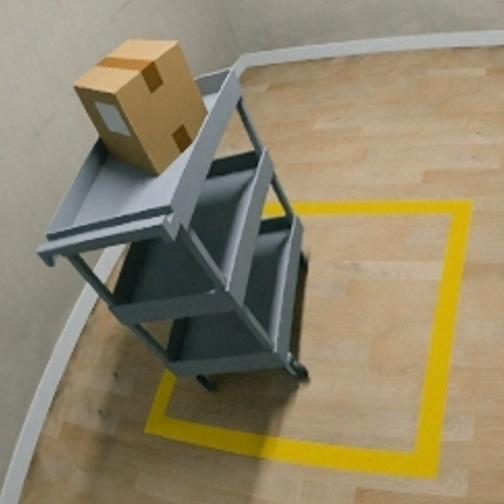

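Scene clock: 804.83 s.
move: r2 moving
r1: as last shown
r1.turned_by_wheels: +0.000
r1.turned_by_imu: +0.000
r1.base_tilt: forward=-1.6 right=+1.3
r1.lidar_m: 1.98 2.01 2.49 3.00 3.02 3.76 3.77 2.92 1.89 1.69 1.72 2.14
r1.motor_effort: lift_m=+21(21) arm_m=-4(4) wheel_0=-1(2) wheel_1=-1(1) wheel_2=-1(1)
r1.servo_current: wrist_yaw_rad=46(65) wrist_pitch_rad=39(52) wrist_roll_rad=39(72) gripper_m=39(46)
r1.wrist_depth_mm: 136 138 - - - - - / 114 139 - - - - - / 118 140 281 - - - - / 137 160 - - - - - / - - - - - - - / 1205 1205 193 1182 187 1138 1098 / 854 759 759 809 788 759 798
r2.base_odometry: x=-2.034 y=-4.909 heading=+2.634
r2.turned_by_wheels: +0.000
r2.turned_by_imu: +0.001
r2.base_tilt: forward=-0.7 right=+0.1
r2.lidar_m: 2.98 1.12 1.07 2.09 2.22 1.82 1.75 0.97 0.72 0.69 0.85 1.18
r2.base_status: translate_m moving
r2.joint_positions: lift_m=+0.685 arm_m=+0.000 wrist_yaw_rad=+2.997 wrist_pitch_rad=+0.002 wrist_roll_rad=+1.569 gripper_m=+0.120
r2.joint_status: not commanded
r2.measured_speeds: translate_m=+0.121 strafe_m=+0.001 rotate_rad=+0.003 lift_m=+0.000 arm_m=+0.000 wrist_yaw_rad=+0.000 wrist_pitch_rad=+0.000 wrist_roll_rad=+0.000
r2.motor_effort: lift_m=+20(20) arm_m=-4(4) wheel_0=+13(13) wheel_1=+7(8) wheel_2=-12(12)
r2.servo_current: wrist_yaw_rad=59(59) wrist_pitch_rad=39(46) wrist_roll_rad=46(59) gripper_m=52(59)
r2.hand_pose: x=-0.1019 y=+0.1280 z=+0.8626 quat_wxyz=(+0.052, +0.050, +0.705, +0.706) (m; r2's base frame)
r2.wrist_depth_mm: - - - - - 1618 1182 / 1921 - - - - 1708 1205 / 1921 - - - - 1756 1229 / 1863 - - - - 1756 1229 / - - - - - 1618 1205 / - 185 191 - 186 1499 1229 / - - 274 - - 1756 1205
pictures: none
No camera images: "cameras" was empty.

Scene clock: 810.17 s.
earlier move: r2 done
r1.base_odometry: x=-2.796 y=+1.764 heading=-0.485
r1.turned_by_wheels: +0.000
r1.turned_by_imu: +0.000
r1.base_tilt: forward=-1.6 right=+1.3
r1.lidar_m: 1.99 2.01 2.48 3.00 3.03 3.75 3.82 2.94 1.89 1.71 1.72 2.14
r1.base_status: not commanded
r1.joint_positions: lift_m=+0.127 arm_m=+0.000 wrist_yaw_rad=+3.090 wrist_pitch_rad=+0.002 wrist_roll_rad=+0.000 gripper_m=+0.056
r1.joint_status: not commanded
r1.measured_speeds: all 0
r1.motor_effort: lift_m=+20(21) arm_m=-4(4) wheel_0=-1(2) wheel_1=-1(1) wheel_2=-1(1)
r1.servo_current: wrist_yaw_rad=33(72) wrist_pitch_rad=46(52) wrist_roll_rad=52(72) gripper_m=46(52)
r1.hand_pose: x=-0.1126 y=+0.1021 z=+0.3045 quat_wxyz=(+0.026, -0.001, +0.000, +1.000) (m; r1's base frame)
r1.wrist_depth_mm: 136 138 - - - - - / 114 139 - - - - - / 118 140 279 - - - - / 137 161 - - - - - / - - - - - - - / 1229 1229 194 1205 187 1160 1078 / 854 750 759 788 788 768 809
r2.base_odometry: x=-3.143 y=-4.292 heading=+2.635
r2.turned_by_wheels: +0.000
r2.turned_by_imu: +0.002
r2.base_tilt: forward=-0.7 right=+0.1
r2.lidar_m: 1.71 1.81 2.12 0.84 0.83 3.07 2.60 1.16 0.86 0.74 0.77 1.13
r2.base_status: done
r2.joint_positions: lift_m=+0.685 arm_m=+0.000 wrist_yaw_rad=+2.997 wrist_pitch_rad=+0.002 wrist_roll_rad=+1.569 gripper_m=+0.120
r2.joint_status: not commanded
r2.measured_speeds: all 0
r2.motor_effort: lift_m=+20(20) arm_m=-4(4) wheel_0=+2(13) wheel_1=+4(8) wheel_2=-2(14)
r2.servo_current: wrist_yaw_rad=52(65) wrist_pitch_rad=46(46) wrist_roll_rad=39(59) gripper_m=52(59)
r2.hand_pose: x=-0.1019 y=+0.1280 z=+0.8626 quat_wxyz=(+0.052, +0.050, +0.705, +0.706) (m; r2's base frame)
r2.wrist_depth_mm: - - - - - 1708 1182 / - - - - - 1756 1205 / - - - - - 1756 1205 / - - - - - 1756 1205 / - - - - - 1618 1229 / - - 198 - 214 1537 1229 / - - - - - 1756 1182
wait: 5.33 of 6 s (r2 has come to rest)
pictures: none
No camera images: "cameras" was empty.

Scene clock: 810.67 s.
move: r2 moving
r1: as last shown
r1.base_tilt: forward=-1.6 right=+1.2
r1.lidar_m: 1.99 2.03 2.47 3.02 3.05 3.78 3.81 2.94 1.91 1.69 1.71 2.13
r1.motor_effort: lift_m=+21(21) arm_m=-4(4) wheel_0=-2(2) wheel_1=-1(1) wheel_2=-1(1)
r1.servo_current: wrist_yaw_rad=59(59) wrist_pitch_rad=33(52) wrist_roll_rad=33(72) gripper_m=46(52)
r1.wrist_depth_mm: 136 139 - - - - - / 114 139 - - - - - / 118 140 278 - - - - / 137 161 - - - - - / - - - - - - - / 1205 1182 194 1205 187 1160 1118 / 866 759 750 798 788 759 809
r2.base_odometry: x=-3.143 y=-4.292 heading=+2.886
r2.turned_by_wheels: +0.251
r2.turned_by_imu: +0.244
r2.base_tilt: forward=-0.7 right=+0.0
r2.lidar_m: 1.71 2.05 0.87 0.83 0.90 3.02 1.48 0.96 0.73 0.74 0.89 1.59
r2.base_status: rotate_rad moving
r2.joint_positions: lift_m=+0.685 arm_m=+0.000 wrist_yaw_rad=+2.997 wrist_pitch_rad=+0.002 wrist_roll_rad=+1.569 gripper_m=+0.120
r2.joint_status: not commanded
r2.measured_speeds: translate_m=+0.000 strafe_m=+0.000 rotate_rad=+0.977 lift_m=+0.000 arm_m=+0.000 wrist_yaw_rad=+0.000 wrist_pitch_rad=+0.000 wrist_roll_rad=+0.000
r2.motor_effort: lift_m=+20(20) arm_m=-4(4) wheel_0=-9(9) wheel_1=-10(10) wheel_2=-10(11)
r2.servo_current: wrist_yaw_rad=52(59) wrist_pitch_rad=39(46) wrist_roll_rad=46(52) gripper_m=52(59)
r2.hand_pose: x=-0.1019 y=+0.1280 z=+0.8626 quat_wxyz=(+0.052, +0.050, +0.705, +0.706) (m; r2's base frame)
r2.wrist_depth_mm: - - - - - 1756 1160 / - - - - - 1756 1205 / - - - - - 1756 1205 / - - - - - 1756 1205 / - - - - - 1661 1205 / - - 193 - 198 1576 1229 / - - 276 - - - 1229
pictures: none
No camera images: "cameras" was empty.

Scene clock: 812.20 s.
earlier move: r2 done
r1.base_odometry: x=-2.796 y=+1.764 heading=-0.485
r1.turned_by_wheels: +0.000
r1.turned_by_imu: +0.000
r1.base_tilt: forward=-1.6 right=+1.3
r1.lidar_m: 1.99 2.00 2.49 3.02 3.04 3.75 3.83 2.93 1.90 1.70 1.72 2.12
r1.base_status: not commanded
r1.joint_positions: lift_m=+0.127 arm_m=+0.000 wrist_yaw_rad=+3.090 wrist_pitch_rad=+0.002 wrist_roll_rad=+0.000 gripper_m=+0.056
r1.joint_status: not commanded
r1.measured_speeds: all 0
r1.motor_effort: lift_m=+21(21) arm_m=-3(4) wheel_0=-1(2) wheel_1=-1(1) wheel_2=-1(1)
r1.servo_current: wrist_yaw_rad=26(65) wrist_pitch_rad=39(52) wrist_roll_rad=46(72) gripper_m=46(52)
r1.hand_pose: x=-0.1126 y=+0.1021 z=+0.3045 quat_wxyz=(+0.026, -0.001, +0.000, +1.000) (m; r1's base frame)
r1.wrist_depth_mm: 136 139 - - - - - / 114 139 - - - - - / 118 140 279 - - - - / 136 161 - - - - - / - - - - - - - / 1229 1229 193 1205 186 1160 1078 / 854 759 759 809 798 768 798
r2.base_odometry: x=-3.143 y=-4.292 heading=-2.149
r2.turned_by_wheels: +1.248
r2.turned_by_imu: +1.215
r2.base_tilt: forward=-0.7 right=+0.1
r2.lidar_m: 0.84 0.83 2.79 3.01 1.25 0.88 0.74 0.76 1.06 1.70 1.77 2.17
r2.base_status: done
r2.joint_positions: lift_m=+0.685 arm_m=+0.000 wrist_yaw_rad=+2.997 wrist_pitch_rad=+0.002 wrist_roll_rad=+1.569 gripper_m=+0.120
r2.joint_status: not commanded
r2.measured_speeds: all 0
r2.motor_effort: lift_m=+20(20) arm_m=-4(4) wheel_0=-3(10) wheel_1=-1(10) wheel_2=-3(13)
r2.servo_current: wrist_yaw_rad=39(72) wrist_pitch_rad=39(46) wrist_roll_rad=39(59) gripper_m=52(59)
r2.hand_pose: x=-0.1019 y=+0.1280 z=+0.8626 quat_wxyz=(+0.052, +0.050, +0.705, +0.706) (m; r2's base frame)
r2.wrist_depth_mm: - - - - - - - / - - - - - - - / - - - - - - - / - - - - - - - / - - - - - - - / - 186 190 - 186 - - / - - 279 - - - -
wait: 1.53 of 3 s (r2 has come to rest)
pictures: r2_head_camera, r2_head_left_camera
Images, in order (width x height): r2_head_camera 420x560, r2_head_left_camera 420x672.

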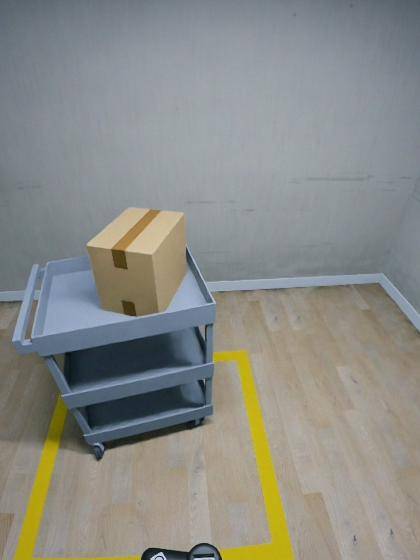

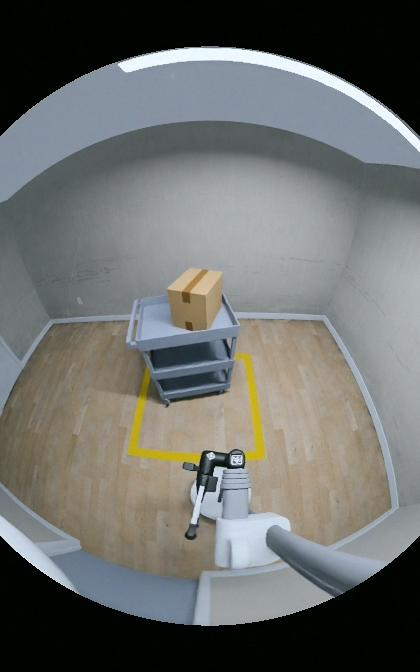

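move(blocking=false, cameras=[], r2={"base":{"strafe_m":0.09},"joints":{"wrist_yaw_rad":0,"wrist_roll_rad":0,"wrist_pitch_rad":0,"lift_m":0.52}})

wait(seconds=4, cameras=[])

wait(seconds=0.5, cameras=["r2_head_camera","r2_wrist_camera"])

Scene clock: 833.63 s.
move: r2 moving
r1: as last shown
r1.lidar_m: 1.96 1.99 2.52 2.99 3.03 3.77 3.83 2.92 1.91 1.69 1.72 2.16
r1.motor_effort: lift_m=+21(21) arm_m=-4(4) wheel_0=-1(2) wheel_1=-1(1) wheel_2=-1(1)
r1.servo_current: wrist_yaw_rad=39(65) wrist_pitch_rad=46(46) wrist_roll_rad=46(65) gripper_m=39(46)
r1.wrist_depth_mm: 136 138 - - - - - / 114 139 - - - - - / 118 140 279 - - - - / 137 160 - - - - - / - - - - - - - / 1205 1205 194 1205 187 1138 1118 / 866 759 759 798 788 768 809
r2.base_odometry: x=-3.113 y=-4.312 heading=-2.149
r2.turned_by_wheels: +0.000
r2.turned_by_imu: +0.001
r2.base_tilt: forward=-0.6 right=+0.1
r2.lidar_m: 0.83 0.82 2.80 2.98 1.26 0.87 0.75 0.78 1.05 1.74 1.82 2.15
r2.base_status: strafe_m moving
r2.joint_positions: lift_m=+0.647 arm_m=+0.000 wrist_yaw_rad=+2.437 wrist_pitch_rad=+0.002 wrist_roll_rad=+0.981 gripper_m=+0.120
r2.joint_status: lift_m moving; wrist_yaw_rad moving; wrist_pitch_rad moving; wrist_roll_rad moving
r2.measured_speeds: translate_m=-0.001 strafe_m=+0.140 rotate_rad=+0.003 lift_m=-0.146 arm_m=+0.000 wrist_yaw_rad=-1.743 wrist_pitch_rad=+0.000 wrist_roll_rad=-1.820
r2.motor_effort: lift_m=+11(17) arm_m=-4(4) wheel_0=-12(12) wheel_1=+10(11) wheel_2=-1(2)
r2.servo_current: wrist_yaw_rad=98(130) wrist_pitch_rad=52(78) wrist_roll_rad=78(91) gripper_m=52(52)
r2.hand_pose: x=+0.0079 y=+0.2534 z=+0.8251 quat_wxyz=(+0.305, +0.162, +0.442, +0.828) (m; r2's base frame)
r2.wrist_depth_mm: 1308 1336 - - - - - / - - 1366 - - - 1863 / - - 1366 1366 - - 1576 / - - - - 1397 - 1336 / - - - - - 1430 1205 / - 185 190 - 186 1255 1078 / - - - - - - 1008
pictures: none
No camera images: "cameras" was empty.

Scene clock: 835.47 s.
earlier move: r2 done
r1.base_odometry: x=-2.796 y=+1.764 heading=-0.485
r1.turned_by_wheels: +0.000
r1.turned_by_imu: +0.000
r1.base_tilt: forward=-1.6 right=+1.2
r1.lidar_m: 1.98 2.00 2.51 3.00 3.03 3.77 3.84 2.90 1.88 1.70 1.73 2.13
r1.base_status: not commanded
r1.joint_positions: lift_m=+0.127 arm_m=+0.000 wrist_yaw_rad=+3.090 wrist_pitch_rad=+0.002 wrist_roll_rad=+0.000 gripper_m=+0.056
r1.joint_status: not commanded
r1.measured_speeds: all 0
r1.motor_effort: lift_m=+21(21) arm_m=-4(4) wheel_0=-1(2) wheel_1=-1(1) wheel_2=-1(1)
r1.servo_current: wrist_yaw_rad=33(72) wrist_pitch_rad=46(52) wrist_roll_rad=52(65) gripper_m=39(46)
r1.hand_pose: x=-0.1126 y=+0.1021 z=+0.3045 quat_wxyz=(+0.026, -0.001, +0.000, +1.000) (m; r1's base frame)
r1.wrist_depth_mm: 136 138 - - - - - / 114 139 - - - - - / 118 139 278 - - - - / 137 161 - - - - - / - - - - - - - / 1229 1229 193 1205 187 1160 1098 / 866 759 768 798 778 778 798
r2.base_odometry: x=-3.068 y=-4.341 heading=-2.149
r2.turned_by_wheels: +0.000
r2.turned_by_imu: +0.000
r2.base_tilt: forward=-0.7 right=+0.1
r2.lidar_m: 0.83 0.83 2.82 2.92 1.25 0.90 0.74 0.79 1.02 1.81 1.86 2.16
r2.base_status: done
r2.joint_positions: lift_m=+0.520 arm_m=+0.000 wrist_yaw_rad=+0.003 wrist_pitch_rad=+0.002 wrist_roll_rad=+0.002 gripper_m=+0.120
r2.joint_status: all done
r2.measured_speeds: all 0
r2.motor_effort: lift_m=+14(17) arm_m=-4(4) wheel_0=-2(13) wheel_1=+3(11) wheel_2=+0(2)
r2.servo_current: wrist_yaw_rad=46(169) wrist_pitch_rad=39(85) wrist_roll_rad=46(111) gripper_m=52(59)
r2.hand_pose: x=+0.4596 y=-0.0866 z=+0.6981 quat_wxyz=(+1.000, +0.001, +0.001, +0.001) (m; r2's base frame)
r2.wrist_depth_mm: - 715 668 - - - - / - 715 676 798 - - - / 559 569 603 640 - - - / - - - - - - - / - - - - - - - / - 185 190 162 193 - - / - - - - 1576 1430 1499
wait: 1.83 of 4 s (r2 has come to rest)
pictures: none
No camera images: "cameras" was empty.

Scene clock: 835.97 s.
r1.base_odometry: x=-2.796 y=+1.764 heading=-0.485
r1.turned_by_wheels: +0.000
r1.turned_by_imu: +0.000
r1.base_tilt: forward=-1.6 right=+1.3
r1.lidar_m: 1.98 2.02 2.48 3.01 3.04 3.76 3.80 2.95 1.90 1.70 1.72 2.15
r1.base_status: not commanded
r1.joint_positions: lift_m=+0.127 arm_m=+0.000 wrist_yaw_rad=+3.090 wrist_pitch_rad=+0.002 wrist_roll_rad=+0.000 gripper_m=+0.056
r1.joint_status: not commanded
r1.measured_speeds: all 0
r1.motor_effort: lift_m=+21(21) arm_m=-3(4) wheel_0=-2(2) wheel_1=-1(1) wheel_2=-1(1)
r1.servo_current: wrist_yaw_rad=65(72) wrist_pitch_rad=52(52) wrist_roll_rad=59(65) gripper_m=39(46)
r1.hand_pose: x=-0.1126 y=+0.1021 z=+0.3045 quat_wxyz=(+0.026, -0.001, +0.000, +1.000) (m; r1's base frame)
r1.wrist_depth_mm: 136 139 - - - - - / 114 139 - - - - - / 118 139 278 - - - - / 137 161 - - - - - / - - - - - - - / 1205 1229 193 1182 188 1138 1098 / 866 759 759 798 788 768 809
r2.base_odometry: x=-3.068 y=-4.341 heading=-2.149
r2.turned_by_wheels: +0.000
r2.turned_by_imu: +0.000
r2.base_tilt: forward=-0.7 right=+0.1
r2.lidar_m: 0.82 0.82 2.82 2.93 1.26 0.87 0.74 0.79 1.04 1.80 1.86 2.15
r2.base_status: done
r2.joint_positions: lift_m=+0.520 arm_m=+0.000 wrist_yaw_rad=+0.003 wrist_pitch_rad=+0.002 wrist_roll_rad=+0.002 gripper_m=+0.120
r2.joint_status: all done
r2.measured_speeds: all 0
r2.motor_effort: lift_m=+14(17) arm_m=-4(4) wheel_0=-3(13) wheel_1=+3(11) wheel_2=+0(2)
r2.servo_current: wrist_yaw_rad=46(169) wrist_pitch_rad=39(85) wrist_roll_rad=46(111) gripper_m=46(59)
r2.hand_pose: x=+0.4596 y=-0.0866 z=+0.6981 quat_wxyz=(+1.000, +0.001, +0.001, +0.001) (m; r2's base frame)
r2.wrist_depth_mm: - 699 668 - - - - / - 707 676 809 - - - / 554 574 603 640 - - - / - - - - - - - / - - - - - - - / - 186 189 163 193 - - / - - - - 1576 1430 1499
wait: 0.50 s; at rest by 0.27 s
pictures: r2_head_camera, r2_wrist_camera
Images, in order (width x height): r2_head_camera 420x560, r2_wrist_camera 616x392.

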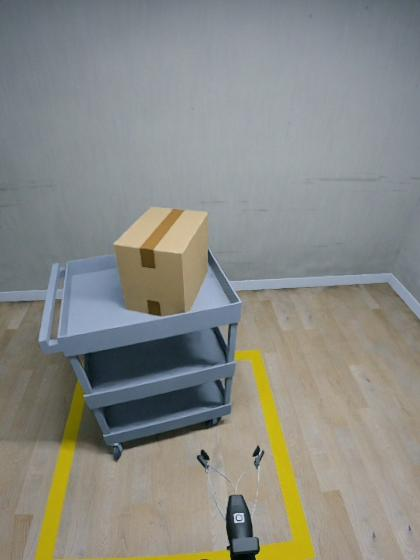

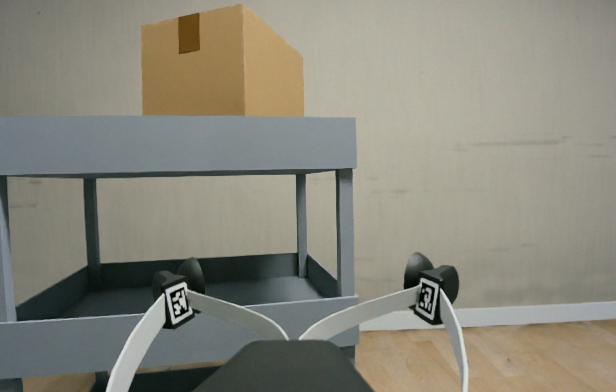

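move(r2={"base":{"strafe_m":-0.07},"joints":{"lift_m":0.56,"wrist_roll_rad":0}}, blocking=false, cameras=[])

wait(seconds=2, cameras=["r2_wrist_camera","r2_head_camera"])

Scene clock: 862.80 s.
move: r2 moving
r1: as last shown
r1.lidar_m: 1.98 2.02 2.47 3.00 3.04 3.78 3.82 2.94 1.89 1.67 1.72 2.14
r1.motor_effort: lift_m=+21(21) arm_m=-4(4) wheel_0=-1(2) wheel_1=-1(1) wheel_2=-1(1)
r1.servo_current: wrist_yaw_rad=46(65) wrist_pitch_rad=39(39) wrist_roll_rad=33(52) gripper_m=46(46)
r1.wrist_depth_mm: 136 139 - - - - - / 114 139 - - - - - / 117 140 279 - - - - / 137 161 - - - - - / - - - - - - - / 1205 1205 193 1182 187 1160 1098 / 854 759 768 778 778 768 809
r2.base_odometry: x=-3.098 y=-4.322 heading=-2.149
r2.turned_by_wheels: +0.000
r2.turned_by_imu: +0.001
r2.base_tilt: forward=-0.7 right=+0.0
r2.lidar_m: 0.82 0.83 2.76 2.97 1.26 0.85 0.73 0.79 1.04 1.77 1.81 2.16
r2.base_status: strafe_m moving
r2.joint_positions: lift_m=+0.552 arm_m=+0.000 wrist_yaw_rad=+0.003 wrist_pitch_rad=+0.002 wrist_roll_rad=+0.002 gripper_m=+0.120
r2.joint_status: lift_m moving; wrist_roll_rad moving
r2.measured_speeds: translate_m=-0.001 strafe_m=-0.139 rotate_rad=+0.004 lift_m=+0.073 arm_m=+0.000 wrist_yaw_rad=+0.000 wrist_pitch_rad=+0.000 wrist_roll_rad=+0.000
r2.motor_effort: lift_m=+20(24) arm_m=-4(4) wheel_0=+10(12) wheel_1=-10(11) wheel_2=+1(1)
r2.servo_current: wrist_yaw_rad=52(52) wrist_pitch_rad=39(46) wrist_roll_rad=72(78) gripper_m=46(59)
r2.hand_pose: x=+0.4596 y=-0.0866 z=+0.7298 quat_wxyz=(+1.000, +0.001, +0.001, +0.001) (m; r2's base frame)
r2.wrist_depth_mm: - - 661 - - - - / - 707 676 878 - - - / 559 591 615 640 - - - / - - - 668 - - - / - - - 668 - - - / - 185 189 676 185 - - / - - - - 1618 1537 1537
pictures: none
No camera images: "cameras" was empty.

Scene clock: 863.57 s.
earlier move: r2 done
r1.base_odometry: x=-2.796 y=+1.764 heading=-0.485
r1.turned_by_wheels: +0.000
r1.turned_by_imu: +0.000
r1.base_tilt: forward=-1.6 right=+1.3
r1.lidar_m: 1.99 2.02 2.48 3.01 3.04 3.76 3.81 2.91 1.90 1.69 1.73 2.15
r1.base_status: not commanded
r1.joint_positions: lift_m=+0.127 arm_m=+0.000 wrist_yaw_rad=+3.090 wrist_pitch_rad=+0.002 wrist_roll_rad=+0.000 gripper_m=+0.056
r1.joint_status: not commanded
r1.measured_speeds: all 0
r1.motor_effort: lift_m=+21(21) arm_m=-4(4) wheel_0=-1(2) wheel_1=-1(1) wheel_2=-1(1)
r1.servo_current: wrist_yaw_rad=59(65) wrist_pitch_rad=46(46) wrist_roll_rad=52(65) gripper_m=46(46)
r1.hand_pose: x=-0.1126 y=+0.1021 z=+0.3045 quat_wxyz=(+0.026, -0.001, +0.000, +1.000) (m; r1's base frame)
r1.wrist_depth_mm: 136 139 - - - - - / 114 139 - - - - - / 118 140 281 - - - - / 137 162 - - - - - / - - - - - - - / 1229 1229 193 1182 187 1160 1138 / 866 750 759 798 788 759 798
r2.base_odometry: x=-3.126 y=-4.303 heading=-2.149
r2.turned_by_wheels: +0.000
r2.turned_by_imu: +0.000
r2.base_tilt: forward=-0.7 right=+0.1
r2.lidar_m: 0.83 0.84 2.82 2.99 1.25 0.89 0.74 0.79 1.03 1.72 1.79 2.16
r2.base_status: done
r2.joint_positions: lift_m=+0.560 arm_m=+0.000 wrist_yaw_rad=+0.003 wrist_pitch_rad=+0.002 wrist_roll_rad=+0.002 gripper_m=+0.120
r2.joint_status: all done
r2.measured_speeds: all 0
r2.motor_effort: lift_m=+21(24) arm_m=-4(4) wheel_0=+2(12) wheel_1=-3(11) wheel_2=+0(2)
r2.servo_current: wrist_yaw_rad=46(59) wrist_pitch_rad=33(46) wrist_roll_rad=59(78) gripper_m=52(59)
r2.hand_pose: x=+0.4595 y=-0.0866 z=+0.7375 quat_wxyz=(+1.000, +0.001, +0.001, +0.001) (m; r2's base frame)
r2.wrist_depth_mm: - 691 668 - - - - / - 699 707 - - - - / 574 668 661 - - - - / 574 591 - - - - - / - - - - - - - / - 186 190 668 185 - - / - - - - 1708 1499 1576
wait: 0.77 of 2 s (r2 has come to rest)
pictures: r2_head_camera, r2_wrist_camera
Images, in order (width x height): r2_head_camera 420x560, r2_wrist_camera 616x392.

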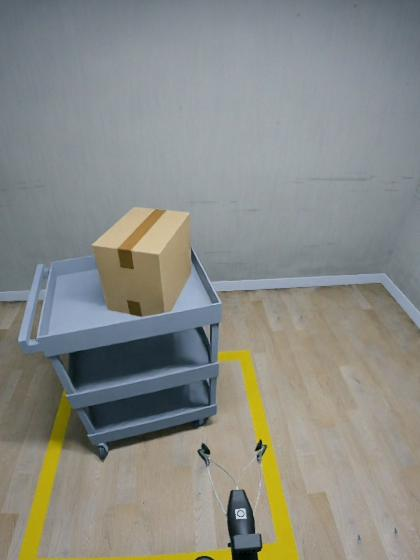

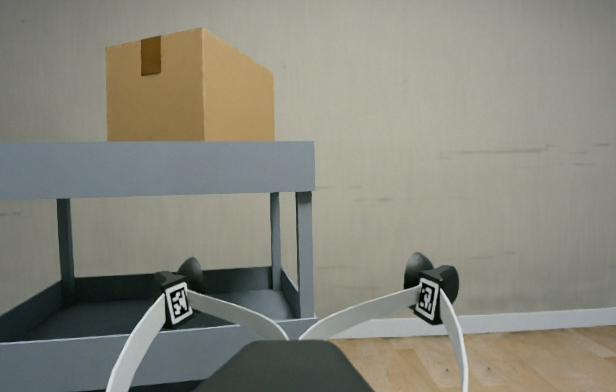

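move(r2={"base":{"translate_m":0.45},"pace":"default","contact_limits":{"translate_m":0.3}}, blocking=false, cameras=[])

wait(seconds=5, cameras=["r2_wrist_camera","r2_head_camera"])

Scene clock: 869.27 s.
move: r2 moving
r1: as last shown
r1.lidar_m: 1.99 2.01 2.48 3.00 3.04 3.76 3.82 2.93 1.92 1.71 1.71 2.13
r1.motor_effort: lift_m=+21(21) arm_m=-4(4) wheel_0=-2(2) wheel_1=-1(1) wheel_2=-1(1)
r1.servo_current: wrist_yaw_rad=46(52) wrist_pitch_rad=39(52) wrist_roll_rad=39(59) gripper_m=39(46)
r1.wrist_depth_mm: 136 139 - - - - - / 114 139 - - - - - / 118 140 281 - - - - / 137 161 - - - - - / - - - - - - - / 1229 1205 194 1205 188 1160 1138 / 866 759 759 788 778 759 798
r2.base_odometry: x=-3.143 y=-4.329 heading=-2.149
r2.turned_by_wheels: +0.000
r2.turned_by_imu: +0.001
r2.base_tilt: forward=-0.7 right=+0.1
r2.lidar_m: 0.82 0.81 2.77 2.98 1.32 0.91 0.76 0.80 1.10 1.74 1.80 2.13
r2.base_status: translate_m moving
r2.joint_positions: lift_m=+0.560 arm_m=+0.000 wrist_yaw_rad=+0.003 wrist_pitch_rad=+0.002 wrist_roll_rad=+0.002 gripper_m=+0.120
r2.joint_status: not commanded
r2.measured_speeds: translate_m=+0.122 strafe_m=+0.000 rotate_rad=+0.002 lift_m=+0.000 arm_m=+0.000 wrist_yaw_rad=+0.000 wrist_pitch_rad=+0.000 wrist_roll_rad=+0.000
r2.motor_effort: lift_m=+21(21) arm_m=-4(4) wheel_0=+8(8) wheel_1=+6(8) wheel_2=-12(13)
r2.servo_current: wrist_yaw_rad=52(52) wrist_pitch_rad=39(46) wrist_roll_rad=52(59) gripper_m=59(59)
r2.contact_limits: translate_m 0.3
r2.hand_pose: x=+0.4595 y=-0.0866 z=+0.7375 quat_wxyz=(+1.000, +0.001, +0.001, +0.001) (m; r2's base frame)
r2.wrist_depth_mm: - 661 647 - - - - / - 668 691 - - - - / 549 580 615 621 - - - / 544 569 - 640 - - - / - - - 654 - - - / - 186 194 647 186 - - / - - - - 1661 1537 1576
pictures: none
No camera images: "cameras" was empty.

Scene clock: 871.77 s.
earlier move: r2 done
r1.base_odometry: x=-2.796 y=+1.764 heading=-0.485
r1.turned_by_wheels: +0.000
r1.turned_by_imu: +0.000
r1.base_tilt: forward=-1.6 right=+1.3
r1.lidar_m: 1.96 2.01 2.48 3.00 3.05 3.76 3.82 2.96 1.87 1.70 1.71 2.15
r1.base_status: not commanded
r1.joint_positions: lift_m=+0.127 arm_m=+0.000 wrist_yaw_rad=+3.090 wrist_pitch_rad=+0.002 wrist_roll_rad=+0.000 gripper_m=+0.056
r1.joint_status: not commanded
r1.measured_speeds: all 0
r1.motor_effort: lift_m=+21(21) arm_m=-3(4) wheel_0=-1(2) wheel_1=-1(1) wheel_2=-1(1)
r1.servo_current: wrist_yaw_rad=46(59) wrist_pitch_rad=39(52) wrist_roll_rad=52(65) gripper_m=46(46)
r1.hand_pose: x=-0.1126 y=+0.1021 z=+0.3045 quat_wxyz=(+0.026, -0.001, +0.000, +1.000) (m; r1's base frame)
r1.wrist_depth_mm: 136 138 - - - - - / 114 139 - - - - - / 118 139 279 - - - - / 137 161 - - - - - / - - - - - - - / 1229 1229 193 1182 187 1138 1118 / 842 759 750 798 788 778 809
r2.base_odometry: x=-3.372 y=-4.680 heading=-2.149
r2.turned_by_wheels: +0.000
r2.turned_by_imu: +0.000
r2.base_tilt: forward=-0.7 right=+0.1
r2.lidar_m: 0.39 0.39 0.49 3.01 1.80 1.36 1.17 1.21 1.64 1.72 1.79 1.71
r2.base_status: done
r2.joint_positions: lift_m=+0.560 arm_m=+0.000 wrist_yaw_rad=+0.003 wrist_pitch_rad=+0.002 wrist_roll_rad=+0.002 gripper_m=+0.120
r2.joint_status: not commanded
r2.measured_speeds: all 0
r2.motor_effort: lift_m=+21(21) arm_m=-3(4) wheel_0=+3(10) wheel_1=+2(9) wheel_2=-3(14)
r2.servo_current: wrist_yaw_rad=52(59) wrist_pitch_rad=46(46) wrist_roll_rad=46(65) gripper_m=46(59)
r2.contact_limits: translate_m 0.3
r2.hand_pose: x=+0.4595 y=-0.0866 z=+0.7375 quat_wxyz=(+1.000, +0.001, +0.001, +0.001) (m; r2's base frame)
r2.wrist_depth_mm: 248 327 436 - - - - / 186 195 206 211 - - - / 187 196 206 213 - - - / - - - - - - - / - - - 222 - - - / - 186 194 221 185 - - / - - - - - - -
wait: 2.50 of 5 s (r2 has come to rest)
pictures: r2_head_camera, r2_wrist_camera
Images, in order (width x height): r2_head_camera 420x560, r2_wrist_camera 616x392.

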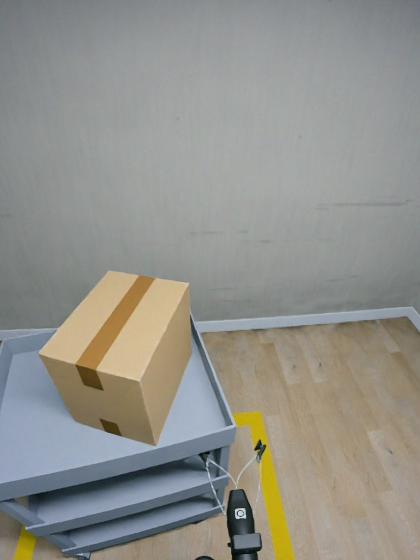

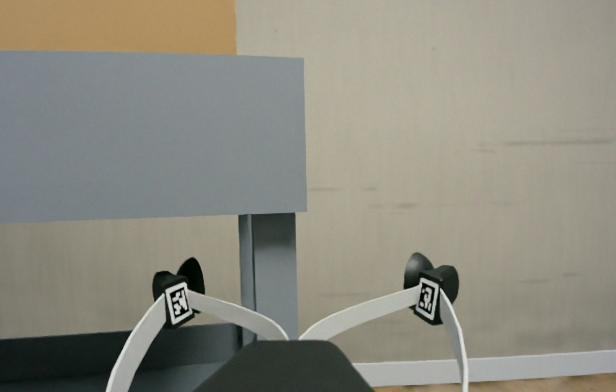

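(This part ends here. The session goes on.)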